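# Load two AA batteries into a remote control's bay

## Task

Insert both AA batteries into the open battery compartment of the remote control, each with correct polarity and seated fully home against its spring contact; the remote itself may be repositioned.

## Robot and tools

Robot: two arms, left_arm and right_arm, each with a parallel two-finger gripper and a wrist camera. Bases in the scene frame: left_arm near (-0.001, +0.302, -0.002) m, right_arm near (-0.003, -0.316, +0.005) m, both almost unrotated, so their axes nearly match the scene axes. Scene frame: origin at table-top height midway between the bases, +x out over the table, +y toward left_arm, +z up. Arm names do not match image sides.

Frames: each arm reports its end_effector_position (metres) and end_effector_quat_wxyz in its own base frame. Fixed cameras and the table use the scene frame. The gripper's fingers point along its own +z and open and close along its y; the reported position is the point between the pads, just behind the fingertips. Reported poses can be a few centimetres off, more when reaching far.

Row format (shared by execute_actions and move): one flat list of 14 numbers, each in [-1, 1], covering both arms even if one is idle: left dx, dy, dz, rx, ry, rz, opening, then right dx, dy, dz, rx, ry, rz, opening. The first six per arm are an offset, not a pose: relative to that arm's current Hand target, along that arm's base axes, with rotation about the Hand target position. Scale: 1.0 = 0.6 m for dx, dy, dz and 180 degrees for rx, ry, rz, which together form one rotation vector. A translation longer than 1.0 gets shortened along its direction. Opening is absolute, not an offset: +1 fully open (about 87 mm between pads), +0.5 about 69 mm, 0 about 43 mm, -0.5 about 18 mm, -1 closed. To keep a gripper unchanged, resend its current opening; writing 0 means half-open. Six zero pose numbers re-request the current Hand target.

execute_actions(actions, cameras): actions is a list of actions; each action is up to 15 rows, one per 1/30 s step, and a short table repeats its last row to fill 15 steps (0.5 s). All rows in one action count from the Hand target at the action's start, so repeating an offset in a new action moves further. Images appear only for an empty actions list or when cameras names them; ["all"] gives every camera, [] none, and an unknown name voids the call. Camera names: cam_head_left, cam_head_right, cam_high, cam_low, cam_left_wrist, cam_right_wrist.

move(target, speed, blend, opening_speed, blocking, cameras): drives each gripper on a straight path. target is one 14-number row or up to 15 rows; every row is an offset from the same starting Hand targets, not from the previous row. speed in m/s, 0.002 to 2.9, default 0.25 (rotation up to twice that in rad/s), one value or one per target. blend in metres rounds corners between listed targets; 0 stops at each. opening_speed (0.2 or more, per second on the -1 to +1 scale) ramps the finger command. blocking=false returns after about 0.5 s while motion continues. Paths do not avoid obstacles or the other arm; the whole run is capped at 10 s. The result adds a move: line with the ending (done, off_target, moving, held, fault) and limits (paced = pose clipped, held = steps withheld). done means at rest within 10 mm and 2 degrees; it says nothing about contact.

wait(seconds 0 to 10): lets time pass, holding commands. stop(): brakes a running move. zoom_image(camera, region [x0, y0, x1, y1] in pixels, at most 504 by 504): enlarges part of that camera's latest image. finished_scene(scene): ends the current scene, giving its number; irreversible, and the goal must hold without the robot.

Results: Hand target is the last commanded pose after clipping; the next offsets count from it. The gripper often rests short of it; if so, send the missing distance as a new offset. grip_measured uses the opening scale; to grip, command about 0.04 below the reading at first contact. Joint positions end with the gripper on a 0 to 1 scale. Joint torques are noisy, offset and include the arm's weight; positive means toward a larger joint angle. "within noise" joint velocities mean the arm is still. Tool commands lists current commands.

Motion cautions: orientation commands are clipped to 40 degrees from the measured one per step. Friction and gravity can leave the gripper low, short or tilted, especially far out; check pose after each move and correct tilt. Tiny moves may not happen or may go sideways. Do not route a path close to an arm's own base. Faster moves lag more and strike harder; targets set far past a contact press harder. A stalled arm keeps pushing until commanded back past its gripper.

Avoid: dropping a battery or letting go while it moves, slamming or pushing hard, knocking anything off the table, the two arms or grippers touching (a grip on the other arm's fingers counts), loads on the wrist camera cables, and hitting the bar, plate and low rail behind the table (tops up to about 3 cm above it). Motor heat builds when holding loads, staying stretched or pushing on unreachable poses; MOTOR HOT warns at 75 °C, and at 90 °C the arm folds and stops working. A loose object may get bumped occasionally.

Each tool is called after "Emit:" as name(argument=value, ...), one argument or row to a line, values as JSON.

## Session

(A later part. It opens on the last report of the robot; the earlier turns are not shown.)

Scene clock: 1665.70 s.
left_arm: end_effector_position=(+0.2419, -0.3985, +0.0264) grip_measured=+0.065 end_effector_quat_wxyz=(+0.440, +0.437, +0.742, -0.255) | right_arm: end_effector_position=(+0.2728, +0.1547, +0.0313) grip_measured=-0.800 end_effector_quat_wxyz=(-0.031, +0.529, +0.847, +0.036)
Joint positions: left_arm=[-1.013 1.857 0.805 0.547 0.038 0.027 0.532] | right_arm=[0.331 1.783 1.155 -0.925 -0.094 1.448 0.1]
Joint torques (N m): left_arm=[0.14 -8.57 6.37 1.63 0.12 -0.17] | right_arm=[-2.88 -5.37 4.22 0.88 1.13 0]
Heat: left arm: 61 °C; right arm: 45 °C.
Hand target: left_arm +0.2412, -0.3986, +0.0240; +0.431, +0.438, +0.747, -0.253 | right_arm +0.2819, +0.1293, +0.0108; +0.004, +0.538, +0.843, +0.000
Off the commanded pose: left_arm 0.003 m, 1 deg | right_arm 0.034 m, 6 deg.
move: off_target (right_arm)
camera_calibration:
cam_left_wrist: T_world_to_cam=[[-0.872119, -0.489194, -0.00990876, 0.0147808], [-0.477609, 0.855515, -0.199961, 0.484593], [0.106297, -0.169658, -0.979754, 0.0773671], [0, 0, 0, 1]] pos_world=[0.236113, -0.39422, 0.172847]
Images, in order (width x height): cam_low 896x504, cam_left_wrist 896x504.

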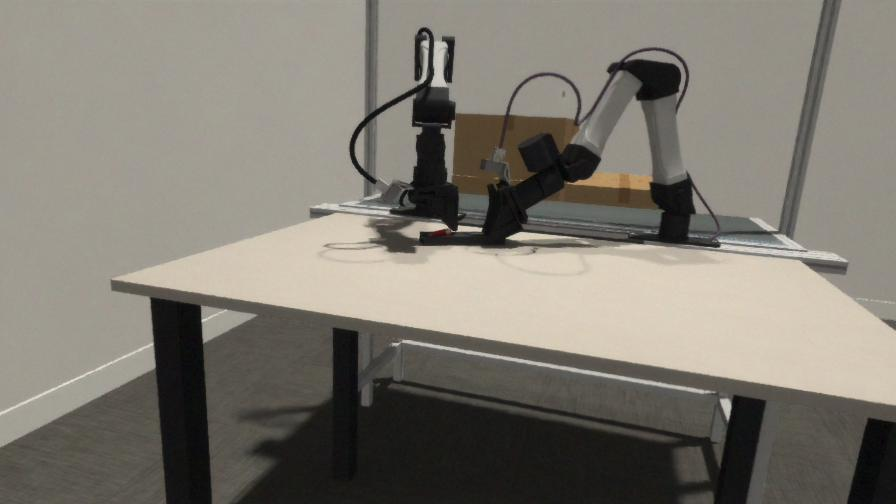

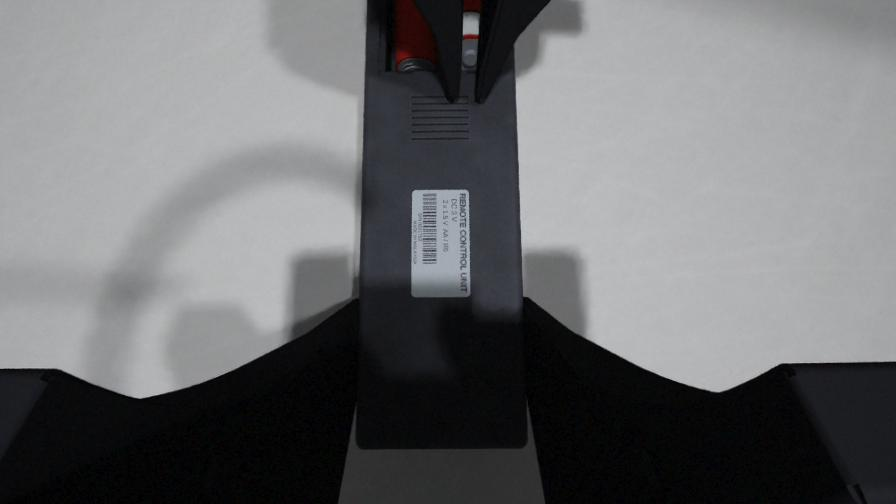

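Emit:
move(
  target=[
    [-0.0047,0.0088,0,0,0,0,0.0,0.0072,-0.015,-0.02,0,0,0,-0.8],
  ],
  speed=0.06,
  cameras=["cam_low", "cam_left_wrist"],
)

Emit:
zoom_image(
  camera="cam_low",
  region=[415, 205, 465, 245],
)

Emit:
zoom_image(
  camera="cam_left_wrist",
  region=[400, 0, 520, 90],
)

Scene clock: 1670.30 s.
left_arm: end_effector_position=(+0.2419, -0.3983, +0.0262) grip_measured=+0.065 end_effector_quat_wxyz=(+0.439, +0.437, +0.743, -0.254) | right_arm: end_effector_position=(+0.2743, +0.1509, +0.0265) grip_measured=-0.800 end_effector_quat_wxyz=(-0.044, +0.528, +0.847, +0.046)
Joint positions: left_arm=[-1.013 1.857 0.805 0.546 0.038 0.027 0.532] | right_arm=[0.301 1.797 1.143 -0.905 -0.127 1.415 0.1]
Joint torques (N m): left_arm=[0.16 -10.13 4.27 1.69 0.18 -0.08] | right_arm=[-3.02 -4.64 3.6 1.05 1.45 0.01]
Heat: left arm: 61 °C; right arm: 45 °C.
Hand target: left_arm +0.2384, -0.3933, +0.0239; +0.431, +0.438, +0.747, -0.253 | right_arm +0.2861, +0.1202, -0.0012; +0.004, +0.538, +0.843, +0.000
Off the commanded pose: left_arm 0.006 m, 1 deg | right_arm 0.043 m, 8 deg.
move: off_target (right_arm)
camera_calibration:
cam_left_wrist: T_world_to_cam=[[-0.871929, -0.489529, -0.0101124, 0.0146367], [-0.478022, 0.85554, -0.198863, 0.484451], [0.106001, -0.16856, -0.979975, 0.0776128], [0, 0, 0, 1]] pos_world=[0.236113, -0.39422, 0.172546]
Images, in order (width x height): cam_low 896x504, cam_left_wrist 896x504.

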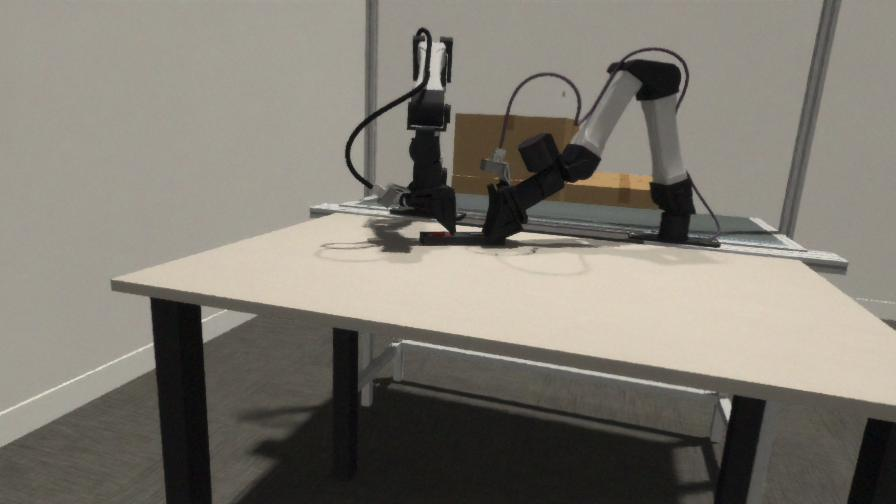

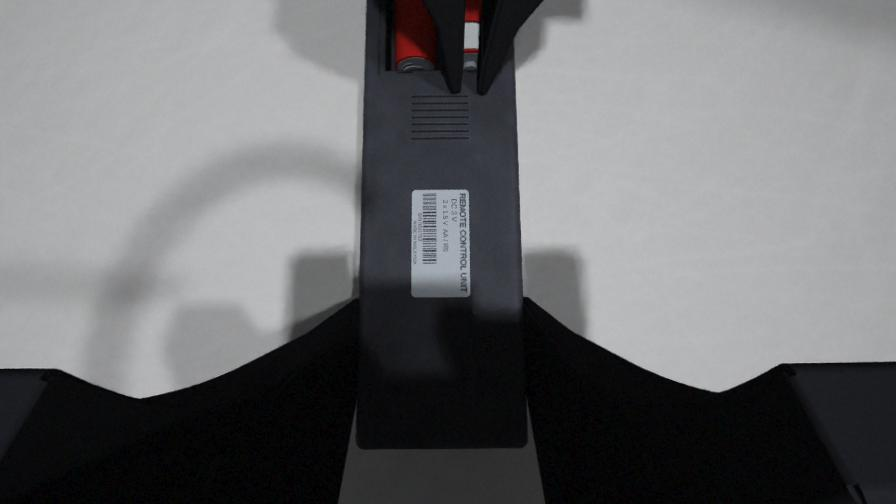

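Scaled by 10.080.

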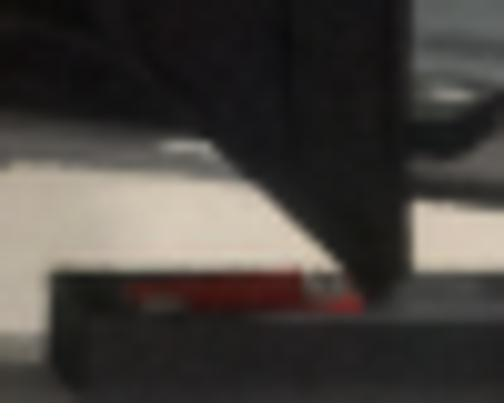

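Scaled by 4.200.

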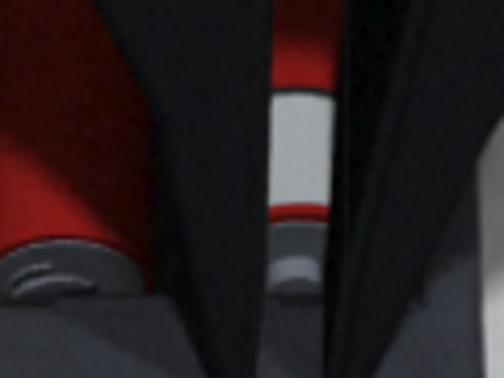

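Emit:
move(
  target=[
    [0,0,0,0,0,0,0.0,-0.016,0.035,0.04,0,0,0,-0.8],
    [0,0,0,0,0,0,0.0,-0.016,0.05,0.15,0,0,0,-0.8],
  ],
  speed=0.08,
  cameras=["cam_low", "cam_left_wrist", "cam_right_wrist"],
)

Emit:
zoom_image(
  camera="cam_low",
  region=[415, 205, 465, 245],
)

Emit:
zoom_image(
  camera="cam_left_wrist",
  region=[370, 0, 520, 90],
)

Emit:
zoom_image(
  camera="cam_right_wrist",
  region=[300, 50, 540, 290],
)

Scene clock: 1675.27 s.
left_arm: end_effector_position=(+0.2418, -0.3982, +0.0260) grip_measured=+0.065 end_effector_quat_wxyz=(+0.439, +0.437, +0.743, -0.254) | right_arm: end_effector_position=(+0.2728, +0.1488, +0.0771) grip_measured=-0.800 end_effector_quat_wxyz=(-0.010, +0.535, +0.845, -0.008)
Joint positions: left_arm=[-1.013 1.857 0.805 0.545 0.038 0.027 0.532] | right_arm=[0.362 1.759 1.332 -1.169 -0.006 1.491 0.1]
Joint torques (N m): left_arm=[0.25 -10.32 4.3 1.7 0.15 -0.12] | right_arm=[0.53 -9.87 9.02 0.22 0.23 0.25]
Heat: left arm: 62 °C; right arm: 45 °C.
Hand target: left_arm +0.2384, -0.3933, +0.0239; +0.431, +0.438, +0.747, -0.253 | right_arm +0.2765, +0.1502, +0.0887; +0.004, +0.538, +0.843, +0.000
Off the commanded pose: left_arm 0.006 m, 1 deg | right_arm 0.012 m, 2 deg.
move: off_target (right_arm)
camera_calibration:
cam_left_wrist: T_world_to_cam=[[-0.871831, -0.489711, -0.00966903, 0.0144638], [-0.478396, 0.855592, -0.197734, 0.484325], [0.105105, -0.167765, -0.980208, 0.0779803], [0, 0, 0, 1]] pos_world=[0.236113, -0.394219, 0.172344]
cam_right_wrist: T_world_to_cam=[[-0.908151, -0.417183, 0.0349371, 0.304747], [-0.245429, 0.598153, 0.762874, -0.0575528], [-0.339156, 0.68423, -0.645602, 0.181884], [0, 0, 0, 1]] pos_world=[0.324318, 0.0371102, 0.150683]
Images, in order (width x height): cam_low 896x504, cam_left_wrist 896x504, cam_right_wrist 896x504.

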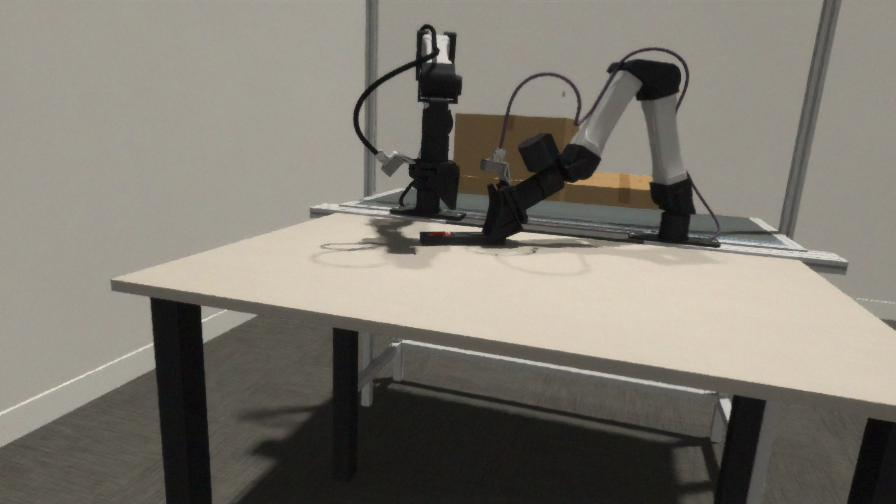

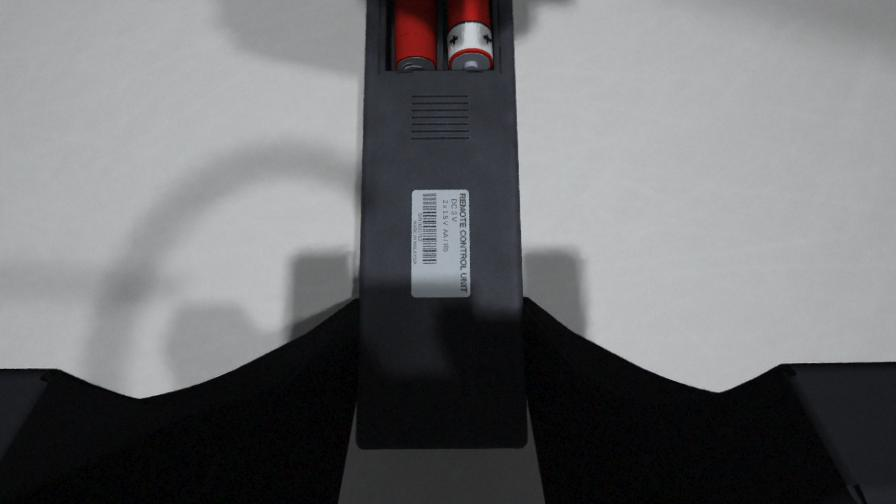

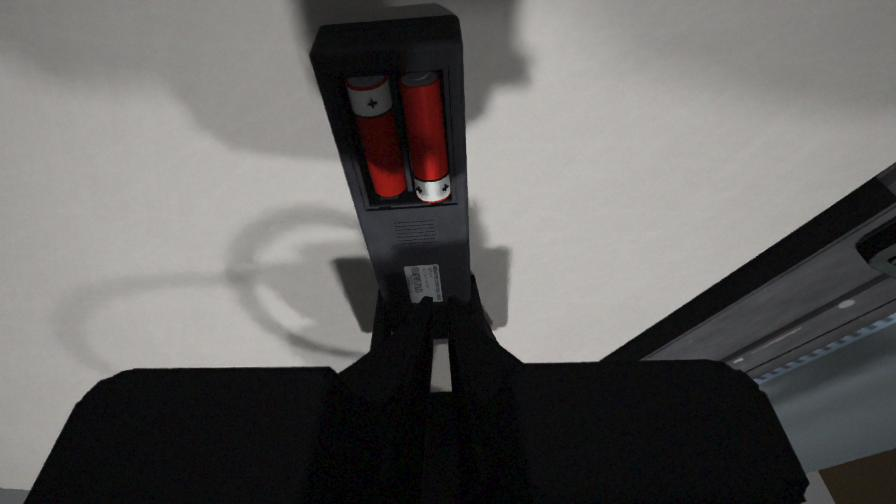

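Scaled by 10.080.

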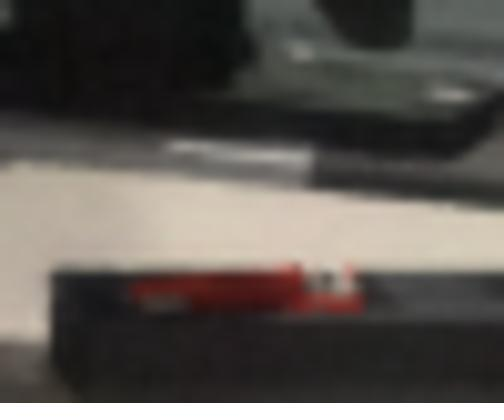

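Scaled by 3.360.

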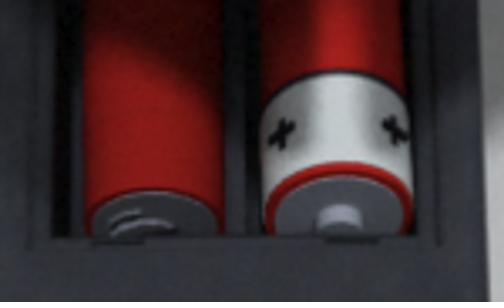

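Scaled by 2.100.

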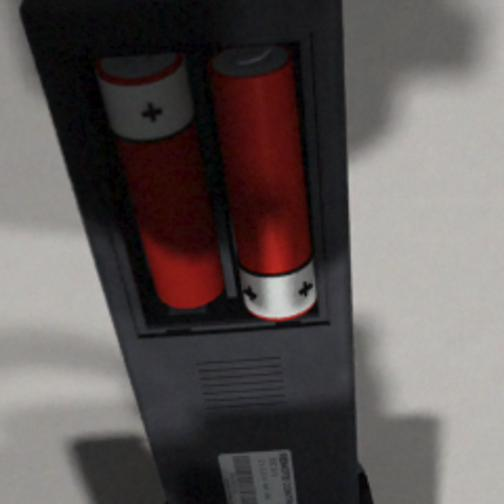

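Emit:
move(
  target=[
    [0,0,0,0,0,0,0.0,0.0002,-0.0178,-0.04,0,0,0,-0.76],
    [0,0,0,0,0,0,0.0,0.0002,-0.0178,-0.098,0,0,0,-0.76],
  ],
  speed=0.1,
  cameras=["cam_low", "cam_right_wrist"],
)

Emit:
zoom_image(
  camera="cam_low",
  region=[415, 205, 465, 245],
)

Emit:
zoom_image(
  camera="cam_right_wrist",
  region=[340, 150, 540, 350],
)

Scene clock: 1680.43 s.
left_arm: end_effector_position=(+0.2418, -0.3982, +0.0260) grip_measured=+0.065 end_effector_quat_wxyz=(+0.439, +0.437, +0.743, -0.254) | right_arm: end_effector_position=(+0.2766, +0.1441, +0.0359) grip_measured=-0.760 end_effector_quat_wxyz=(+0.002, +0.539, +0.843, +0.007)
Joint positions: left_arm=[-1.013 1.857 0.805 0.545 0.038 0.027 0.532] | right_arm=[0.344 1.77 1.178 -0.964 -0.005 1.482 0.12]
Joint torques (N m): left_arm=[0.55 -10.07 4.38 1.69 0.11 -0.13] | right_arm=[-0.77 -6.91 5.63 0.58 0.21 0.02]
Heat: left arm: 62 °C; right arm: 46 °C.
Hand target: left_arm +0.2384, -0.3933, +0.0239; +0.431, +0.438, +0.747, -0.253 | right_arm +0.2766, +0.1396, +0.0299; +0.004, +0.538, +0.843, +0.000
Off the commanded pose: left_arm 0.006 m, 1 deg | right_arm 0.007 m, 1 deg.
move: done
camera_calibration:
cam_right_wrist: T_world_to_cam=[[-0.912169, -0.409796, -0.00381161, 0.309132], [-0.268585, 0.59077, 0.760824, -0.0147626], [-0.309531, 0.695024, -0.648947, 0.150153], [0, 0, 0, 1]] pos_world=[0.324492, 0.0310427, 0.109851]
Images, in order (width x height): cam_low 896x504, cam_right_wrist 896x504.

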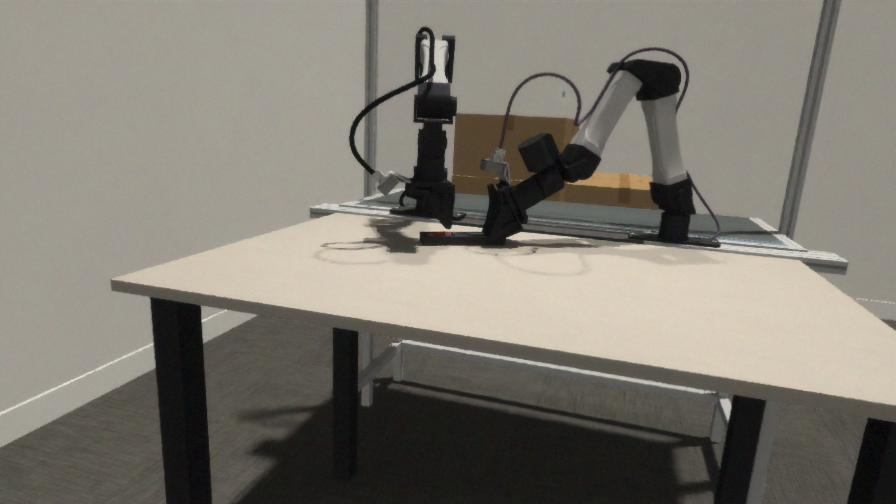

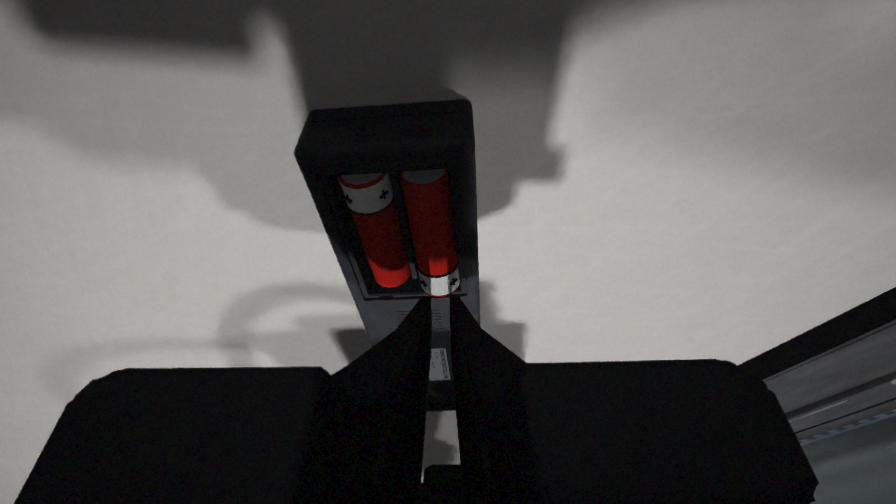

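Scaled by 10.080.

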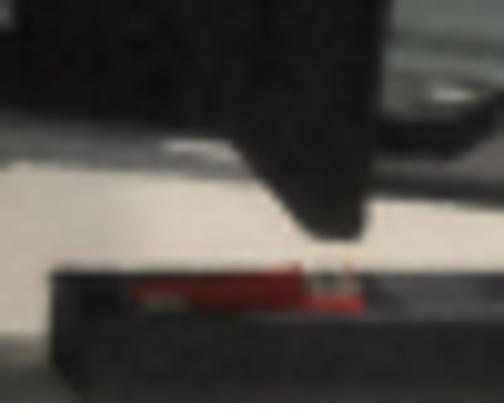

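Scaled by 2.520.

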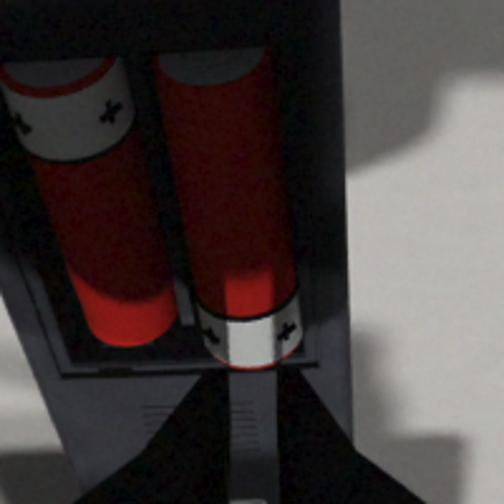

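Emit:
move(
  target=[
    [0,0,0,0,0,0,0.0,0.0055,-0.0115,0.005,0,0,0,-0.76],
    [0,0,0,0,0,0,0.0,0.0015,-0.0115,-0.025,0,0,0,-0.76],
    [0,0,0,0,0,0,0.0,-0.0035,-0.0135,-0.05,0,0,0,-0.76],
  ],
  speed=0.08,
  cameras=["cam_low", "cam_left_wrist", "cam_right_wrist"],
)

Emit:
zoom_image(
  camera="cam_low",
  region=[415, 205, 465, 245],
)

Emit:
zoom_image(
  camera="cam_left_wrist",
  region=[370, 0, 520, 90],
)

Scene clock: 1684.53 s.
left_arm: end_effector_position=(+0.2418, -0.3982, +0.0260) grip_measured=+0.065 end_effector_quat_wxyz=(+0.439, +0.437, +0.743, -0.254) | right_arm: end_effector_position=(+0.2798, +0.1372, +0.0265) grip_measured=-0.759 end_effector_quat_wxyz=(+0.006, +0.539, +0.842, +0.021)
Joint positions: left_arm=[-1.013 1.857 0.805 0.545 0.038 0.027 0.532] | right_arm=[0.313 1.764 1.127 -0.894 -0.017 1.452 0.12]
Joint torques (N m): left_arm=[0.24 -9.99 4.44 1.7 0.11 -0.21] | right_arm=[-0.05 -3.88 1.62 1.17 0.34 0.12]
Heat: left arm: 62 °C; right arm: 46 °C.
Hand target: left_arm +0.2384, -0.3933, +0.0240; +0.431, +0.438, +0.747, -0.253 | right_arm +0.2745, +0.1315, -0.0001; +0.004, +0.538, +0.843, +0.000
Off the commanded pose: left_arm 0.006 m, 1 deg | right_arm 0.028 m, 2 deg.
move: off_target (right_arm)
camera_calibration:
cam_left_wrist: T_world_to_cam=[[-0.871831, -0.489711, -0.00966903, 0.0144638], [-0.478396, 0.855592, -0.197734, 0.484325], [0.105105, -0.167765, -0.980208, 0.0779803], [0, 0, 0, 1]] pos_world=[0.236113, -0.394219, 0.172344]
cam_right_wrist: T_world_to_cam=[[-0.911979, -0.409029, -0.031458, 0.309783], [-0.284811, 0.576096, 0.766157, 0.00362888], [-0.295258, 0.707678, -0.641884, 0.143902], [0, 0, 0, 1]] pos_world=[0.326037, 0.0227829, 0.0993335]
Images, in order (width x height): cam_low 896x504, cam_left_wrist 896x504, cam_right_wrist 896x504.

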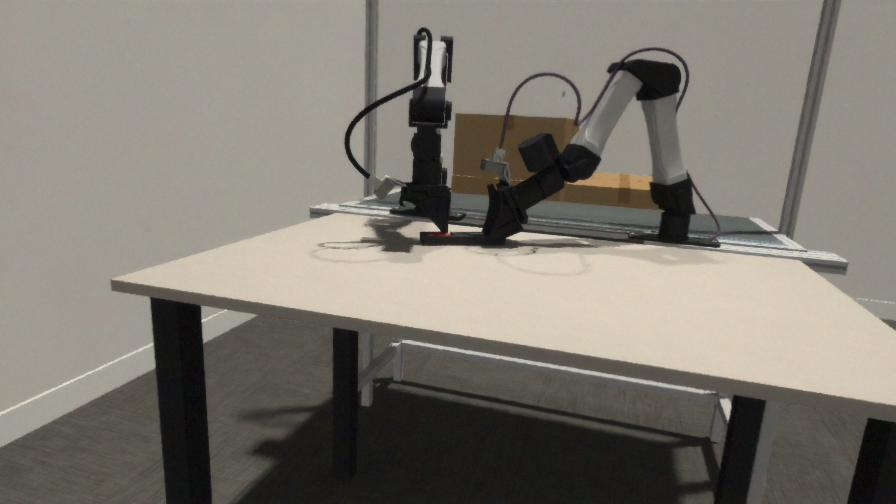

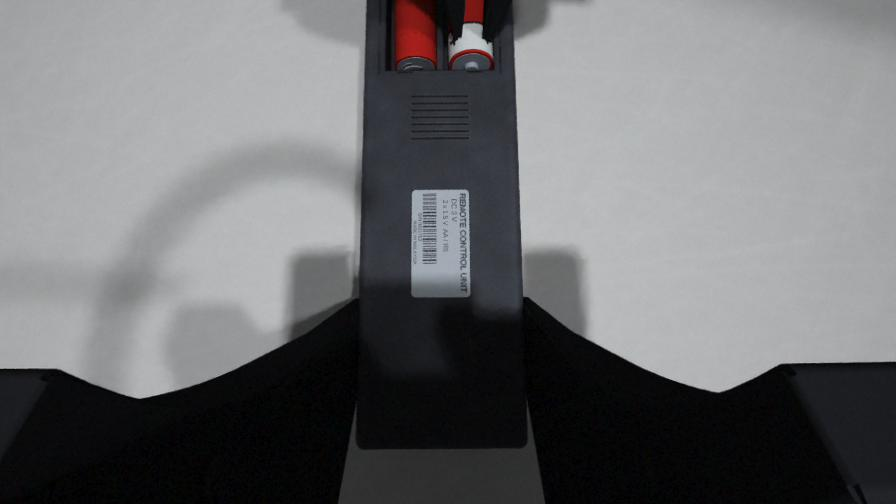

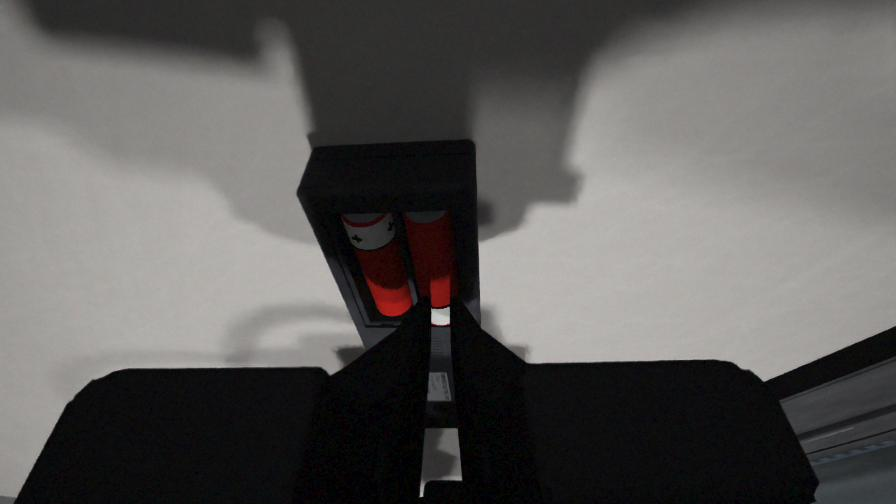

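Scaled by 10.080.

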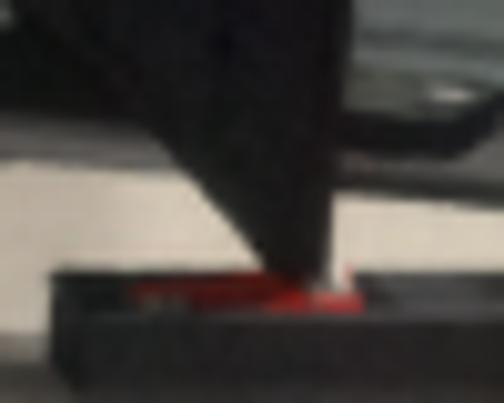

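Scaled by 3.360.

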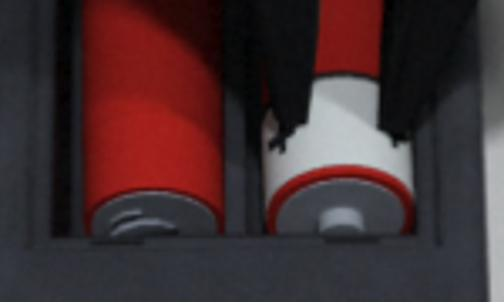

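Emit:
move(
  target=[
    [0,0,0,0,0,0,0.0,-0.006,-0.001,-0.035,0,0,0,-0.76],
  ],
  speed=0.08,
  cameras=["cam_low", "cam_left_wrist"],
)

Emit:
zoom_image(
  camera="cam_low",
  region=[415, 205, 465, 245],
)

Emit:
zoom_image(
  camera="cam_left_wrist",
  region=[370, 0, 520, 90],
)

Scene clock: 1688.40 s.
left_arm: end_effector_position=(+0.2418, -0.3982, +0.0260) grip_measured=+0.065 end_effector_quat_wxyz=(+0.439, +0.437, +0.743, -0.254) | right_arm: end_effector_position=(+0.2799, +0.1374, +0.0218) grip_measured=-0.758 end_effector_quat_wxyz=(+0.013, +0.537, +0.843, +0.035)
Joint positions: left_arm=[-1.013 1.857 0.805 0.545 0.038 0.027 0.532] | right_arm=[0.309 1.746 1.084 -0.838 -0.026 1.445 0.121]
Joint torques (N m): left_arm=[0.4 -10.29 4.33 1.7 0.13 -0.12] | right_arm=[0.46 -0.72 -0.16 1.47 0.43 0.15]
Heat: left arm: 62 °C; right arm: 46 °C.
Hand target: left_arm +0.2384, -0.3933, +0.0240; +0.431, +0.438, +0.747, -0.253 | right_arm +0.2710, +0.1309, -0.0210; +0.004, +0.538, +0.843, +0.000
Off the commanded pose: left_arm 0.006 m, 1 deg | right_arm 0.044 m, 4 deg.
move: off_target (right_arm)
camera_calibration:
cam_left_wrist: T_world_to_cam=[[-0.871831, -0.489711, -0.00966903, 0.0144638], [-0.478396, 0.855592, -0.197734, 0.484325], [0.105105, -0.167765, -0.980208, 0.0779803], [0, 0, 0, 1]] pos_world=[0.236113, -0.394219, 0.172344]
Images, in order (width x height): cam_low 896x504, cam_left_wrist 896x504.

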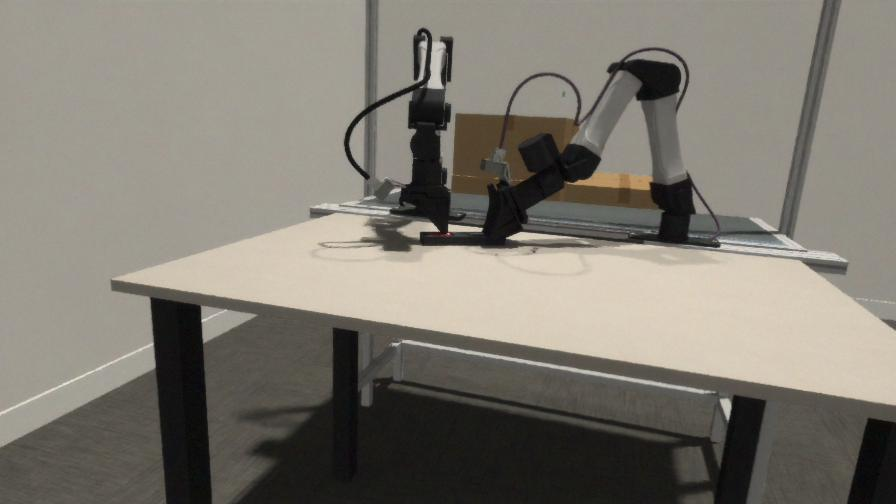

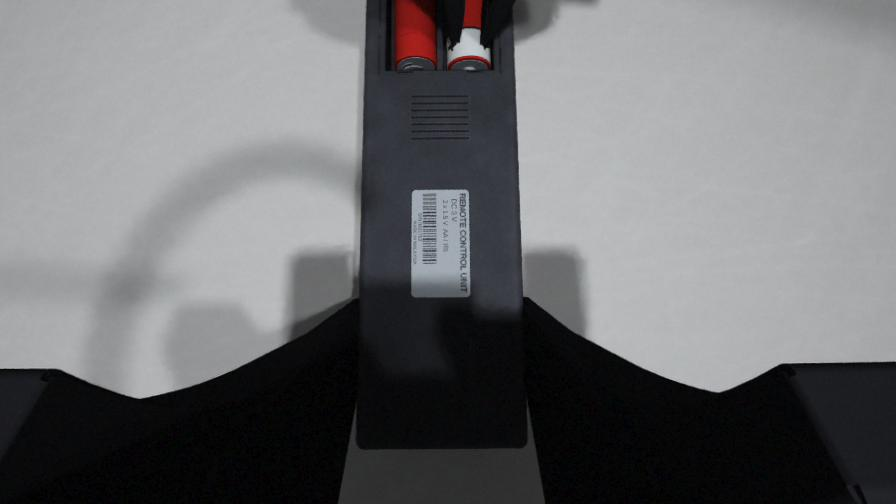

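Scaled by 10.080.

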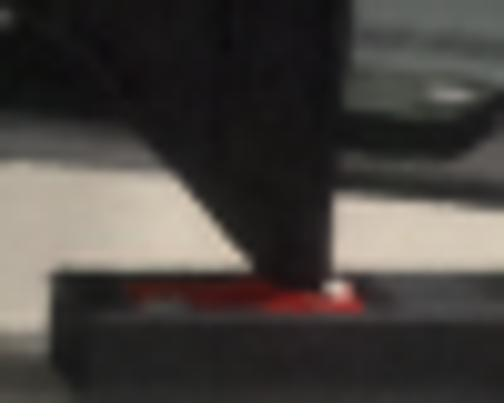

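Scaled by 3.360.

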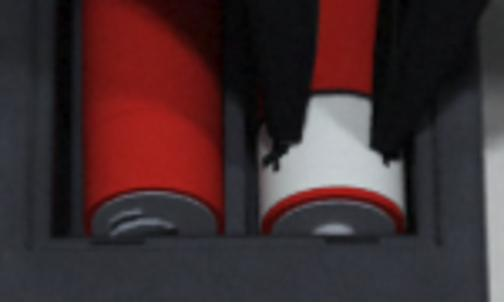

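Emit:
move(
  target=[
    [0.0035,-0.0066,0.002,0,0,0,0.0,0.015,0.01,0.07,0,0,0,-0.76],
    [0.0035,-0.0066,0.002,0,0,0,0.0,0.015,0.01,0.18,0,0,0,-0.76],
  ],
  speed=0.1,
  cameras=["cam_low", "cam_left_wrist", "cam_right_wrist"],
)

Emit:
zoom_image(
  camera="cam_low",
  region=[415, 205, 465, 245],
)

Emit:
zoom_image(
  camera="cam_left_wrist",
  region=[370, 0, 520, 90],
)

Emit:
zoom_image(
  camera="cam_right_wrist",
  region=[300, 50, 540, 290],
)

Scene clock: 1695.67 s.
left_arm: end_effector_position=(+0.2417, -0.3981, +0.0258) grip_measured=+0.065 end_effector_quat_wxyz=(+0.438, +0.437, +0.743, -0.254) | right_arm: end_effector_position=(+0.2766, +0.1356, +0.0764) grip_measured=-0.760 end_effector_quat_wxyz=(-0.009, +0.535, +0.845, -0.006)
Joint positions: left_arm=[-1.013 1.857 0.805 0.544 0.038 0.027 0.532] | right_arm=[0.318 1.753 1.322 -1.161 -0.006 1.447 0.12]
Joint torques (N m): left_arm=[0.13 -9.42 5.91 1.57 0.1 -0.12] | right_arm=[0.58 -9.65 8.88 0.26 0.22 0.26]
Heat: left arm: 62 °C; right arm: 45 °C.
Hand target: left_arm +0.2405, -0.3973, +0.0252; +0.431, +0.438, +0.747, -0.253 | right_arm +0.2800, +0.1369, +0.0870; +0.004, +0.538, +0.843, +0.000
Off the commanded pose: left_arm 0.001 m, 1 deg | right_arm 0.011 m, 2 deg.
move: off_target (right_arm)
camera_calibration:
cam_left_wrist: T_world_to_cam=[[-0.87185, -0.489679, -0.00958956, 0.0144653], [-0.478495, 0.855789, -0.196639, 0.484198], [0.104497, -0.166852, -0.980429, 0.0783245], [0, 0, 0, 1]] pos_world=[0.236113, -0.394219, 0.172143]
cam_right_wrist: T_world_to_cam=[[-0.908408, -0.416952, 0.0307643, 0.303076], [-0.247914, 0.596454, 0.763401, -0.0472909], [-0.336651, 0.685852, -0.645192, 0.190799], [0, 0, 0, 1]] pos_world=[0.327825, 0.0237152, 0.14988]
Images, in order (width x height): cam_low 896x504, cam_left_wrist 896x504, cam_right_wrist 896x504.

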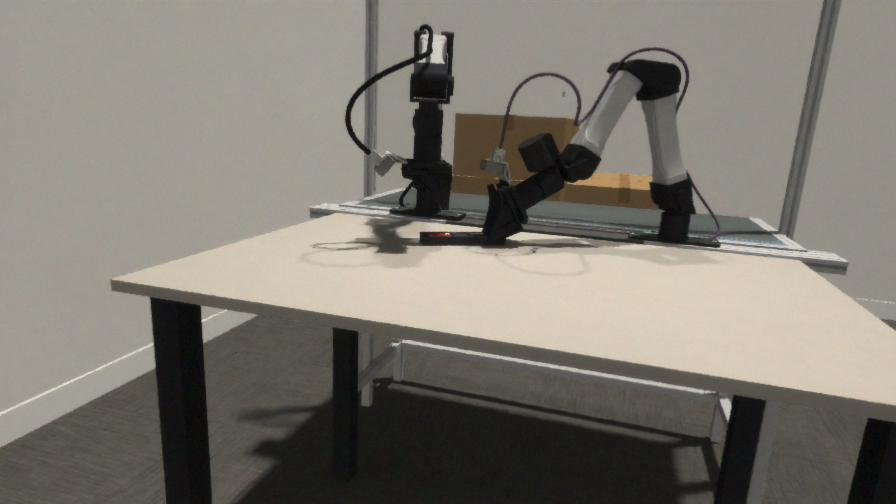

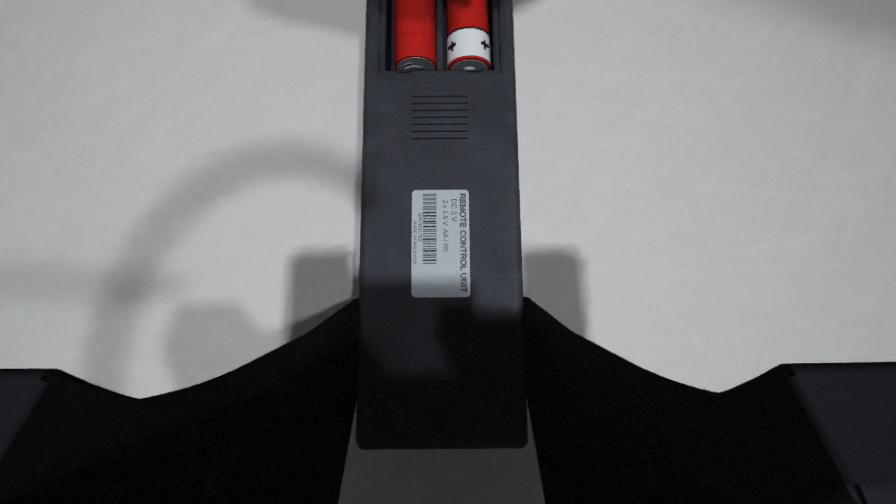

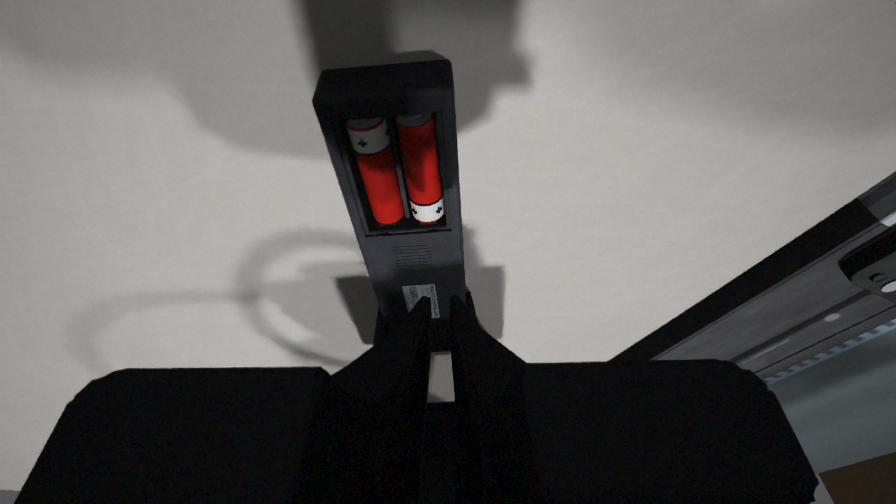

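Scaled by 10.080.

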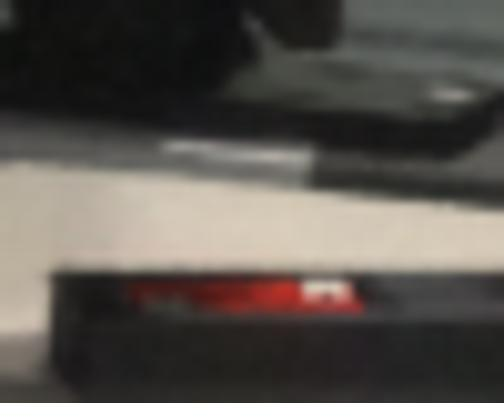

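Scaled by 3.360.

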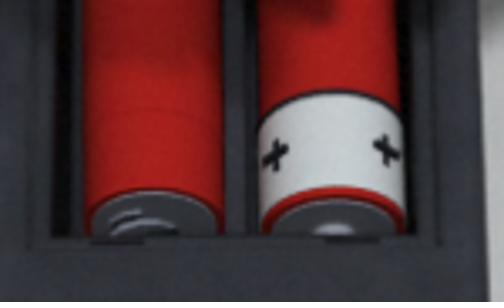

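Scaled by 2.100.

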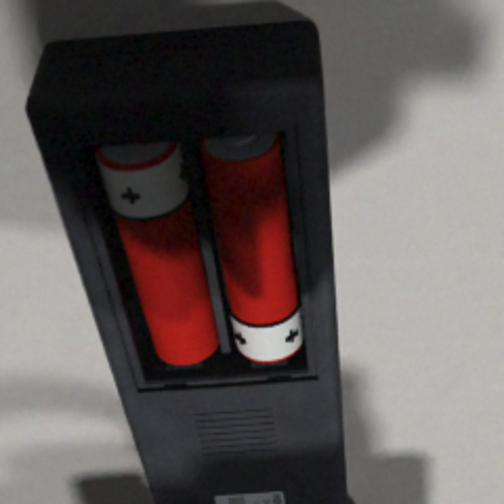

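Emit:
move(
  target=[
    [0,0,0,0,0,0,0.6,0,0,0.05,0,0,0,-0.76],
    [-0.045,0.088,0.08,0,0,0,0.6,0,0,0.1,0,0,0,-0.76],
  ],
  speed=0.1,
  opening_speed=0.6,
  cameras=["cam_left_wrist", "cam_right_wrist"],
)

Scene clock: 1701.27 s.
left_arm: end_effector_position=(+0.2141, -0.3499, +0.0725) grip_measured=+0.600 end_effector_quat_wxyz=(+0.432, +0.437, +0.747, -0.254) | right_arm: end_effector_position=(+0.2783, +0.1361, +0.1359) grip_measured=-0.760 end_effector_quat_wxyz=(-0.009, +0.535, +0.845, -0.007)
Joint positions: left_arm=[-1.002 1.525 0.675 0.328 0.052 0.027 0.8] | right_arm=[0.318 1.744 1.55 -1.398 -0.006 1.447 0.12]
Joint torques (N m): left_arm=[0.76 -8.69 4.74 1.76 0.13 -0.04] | right_arm=[0.57 -9.51 9.22 0.24 0.22 0.26]
Heat: left arm: 62 °C; right arm: 46 °C.
Hand target: left_arm +0.2135, -0.3445, +0.0732; +0.431, +0.438, +0.747, -0.253 | right_arm +0.2800, +0.1369, +0.1470; +0.004, +0.538, +0.843, +0.000
Off the commanded pose: left_arm 0.005 m, 0 deg | right_arm 0.011 m, 2 deg.
move: off_target (right_arm)
camera_calibration:
cam_left_wrist: T_world_to_cam=[[-0.872503, -0.488605, -0.00196487, 0.0144591], [-0.479887, 0.857679, -0.184648, 0.439048], [0.0919052, -0.160163, -0.982803, 0.140339], [0, 0, 0, 1]] pos_world=[0.210411, -0.34702, 0.219023]
cam_right_wrist: T_world_to_cam=[[-0.908358, -0.416941, 0.032343, 0.302777], [-0.246879, 0.597064, 0.76326, -0.0930285], [-0.337545, 0.685328, -0.645282, 0.229774], [0, 0, 0, 1]] pos_world=[0.329622, 0.0243136, 0.209481]
Images, in order (width x height): cam_left_wrist 896x504, cam_right_wrist 896x504.

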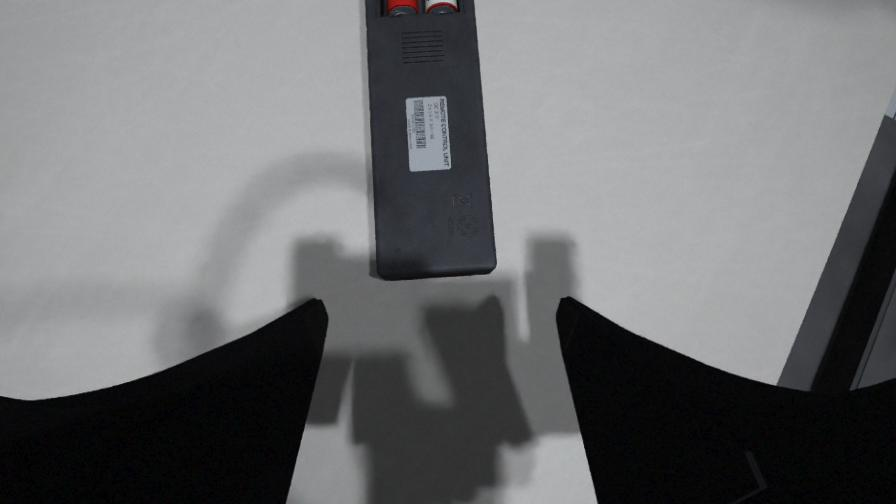

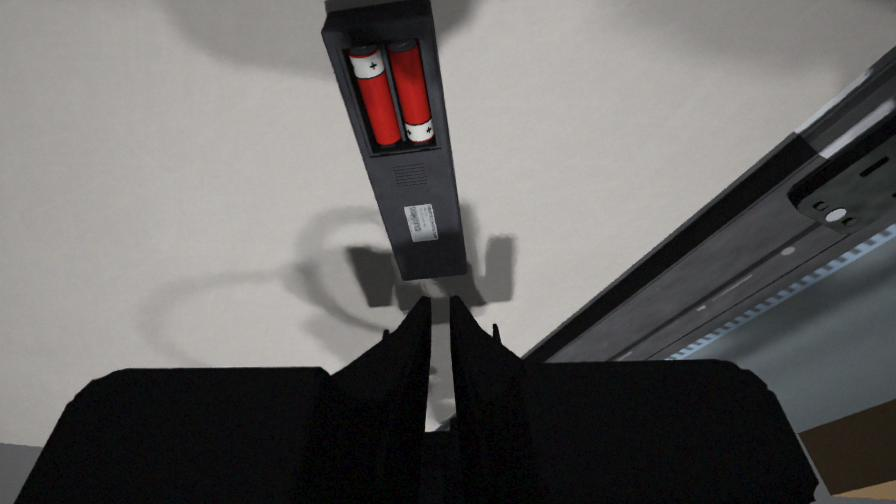

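Emit:
move(
  target=[
    [0,0,0,0,0,0,0.6,0.0,0.0,0.0,0,0,0.5,-1.0],
    [0,0,0,0,0,0,0.6,0.0,0.0,-0.16,0,0,0.5,-1.0],
  ],
  speed=0.2,
  cameras=["cam_low", "cam_right_wrist", "cam_left_wrist", "cam_head_right"],
)

Emit:
zoom_image(
  camera="cam_low",
  region=[415, 205, 465, 245],
)

Emit:
zoom_image(
  camera="cam_right_wrist",
  region=[300, 150, 580, 400],
)

Scene clock: 1758.27 s.
left_arm: end_effector_position=(+0.2141, -0.3498, +0.0725) grip_measured=+0.600 end_effector_quat_wxyz=(+0.432, +0.437, +0.747, -0.254) | right_arm: end_effector_position=(+0.2807, +0.1355, +0.0553) grip_measured=-0.975 end_effector_quat_wxyz=(+0.005, -0.208, +0.978, +0.004)
Joint positions: left_arm=[-1.002 1.525 0.675 0.328 0.052 0.027 0.8] | right_arm=[0.443 1.899 1.426 -1.087 -0.006 0.025 0.012]
Joint torques (N m): left_arm=[0.87 -8.69 4.88 1.79 0.16 -0.06] | right_arm=[0.47 -8.51 6.09 0.69 0.02 0.01]
Heat: left arm: 62 °C; right arm: 48 °C.
Hand target: left_arm +0.2135, -0.3445, +0.0732; +0.431, +0.438, +0.747, -0.253 | right_arm +0.2799, +0.1368, +0.0509; +0.003, -0.216, +0.976, +0.003
Off the commanded pose: left_arm 0.005 m, 0 deg | right_arm 0.005 m, 1 deg.
move: done
camera_calibration:
cam_left_wrist: T_world_to_cam=[[-0.872529, -0.488558, -0.00194621, 0.0144765], [-0.479877, 0.85776, -0.184301, 0.438979], [0.0917109, -0.159874, -0.982868, 0.140396], [0, 0, 0, 1]] pos_world=[0.210411, -0.34702, 0.218923]
cam_right_wrist: T_world_to_cam=[[0.396146, -0.918175, 0.00480913, 0.0106566], [-0.607462, -0.258154, 0.75123, 0.187209], [-0.688519, -0.300518, -0.660023, 0.411868], [0, 0, 0, 1]] pos_world=[0.39308, 0.181887, 0.131154]
Images, in order (width x height): cam_head_right 896x504, cam_low 896x504, cam_left_wrist 896x504, cam_right_wrist 896x504.

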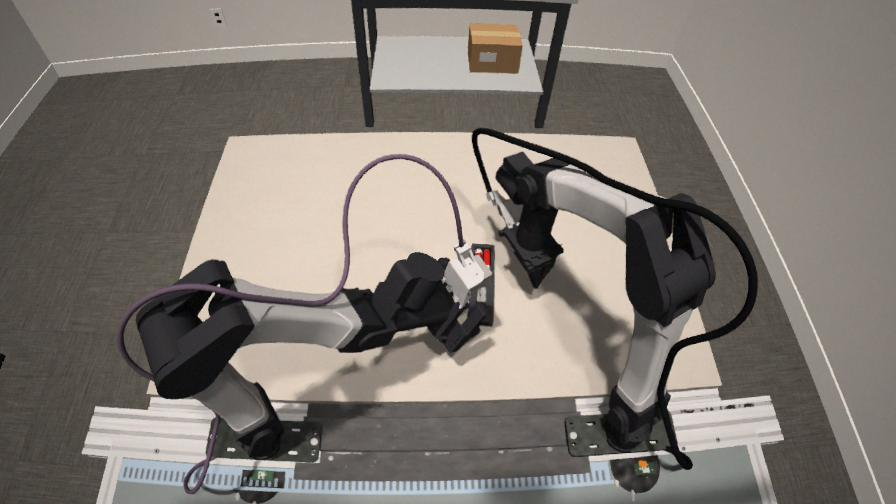

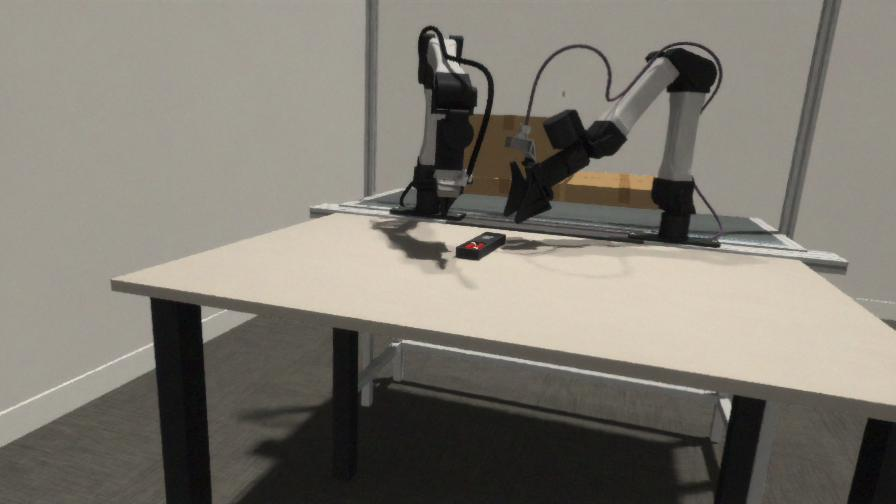

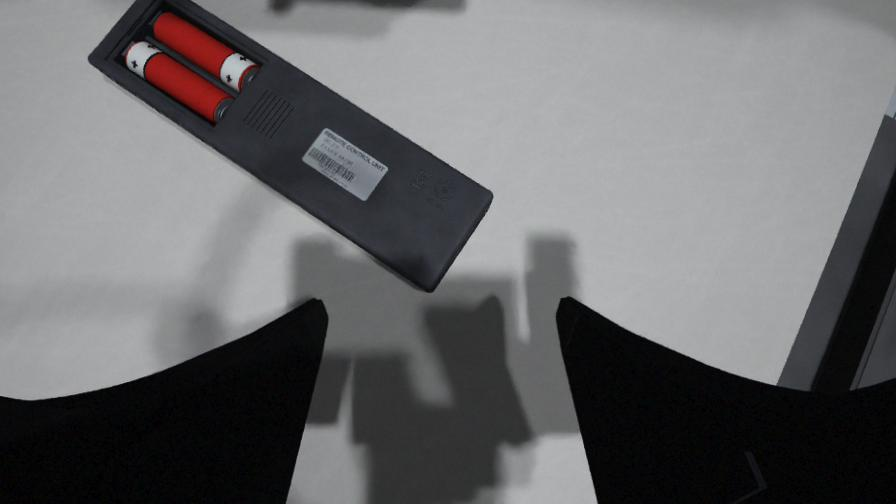

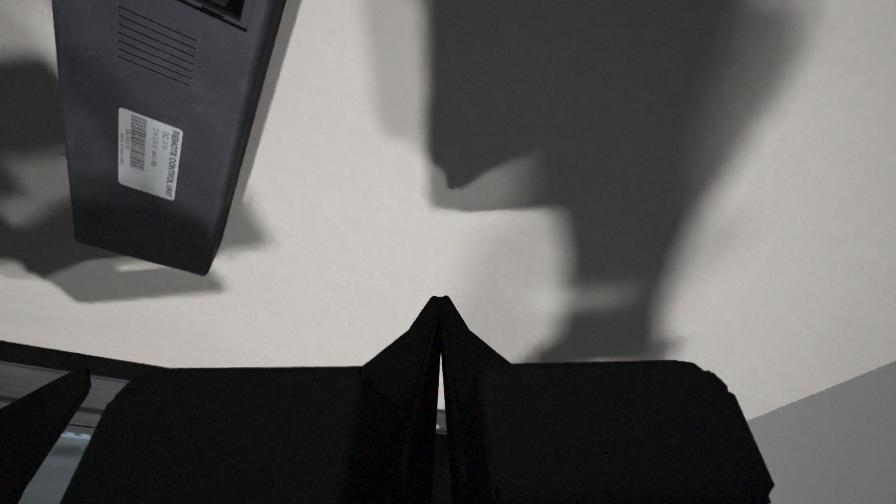

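Scaled by 10.080.

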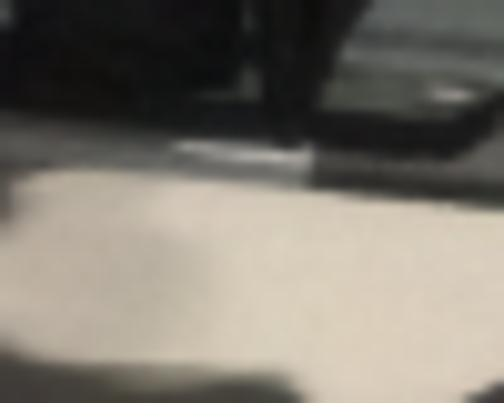

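Scaled by 1.800.

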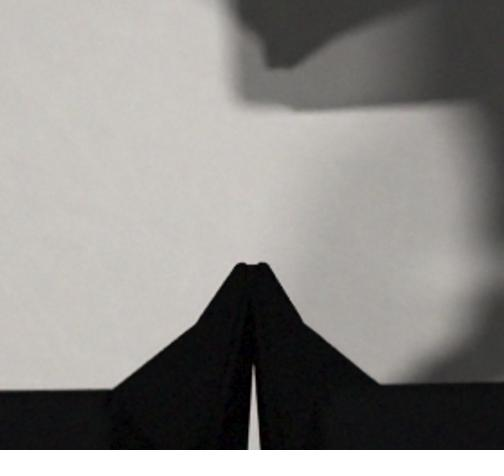

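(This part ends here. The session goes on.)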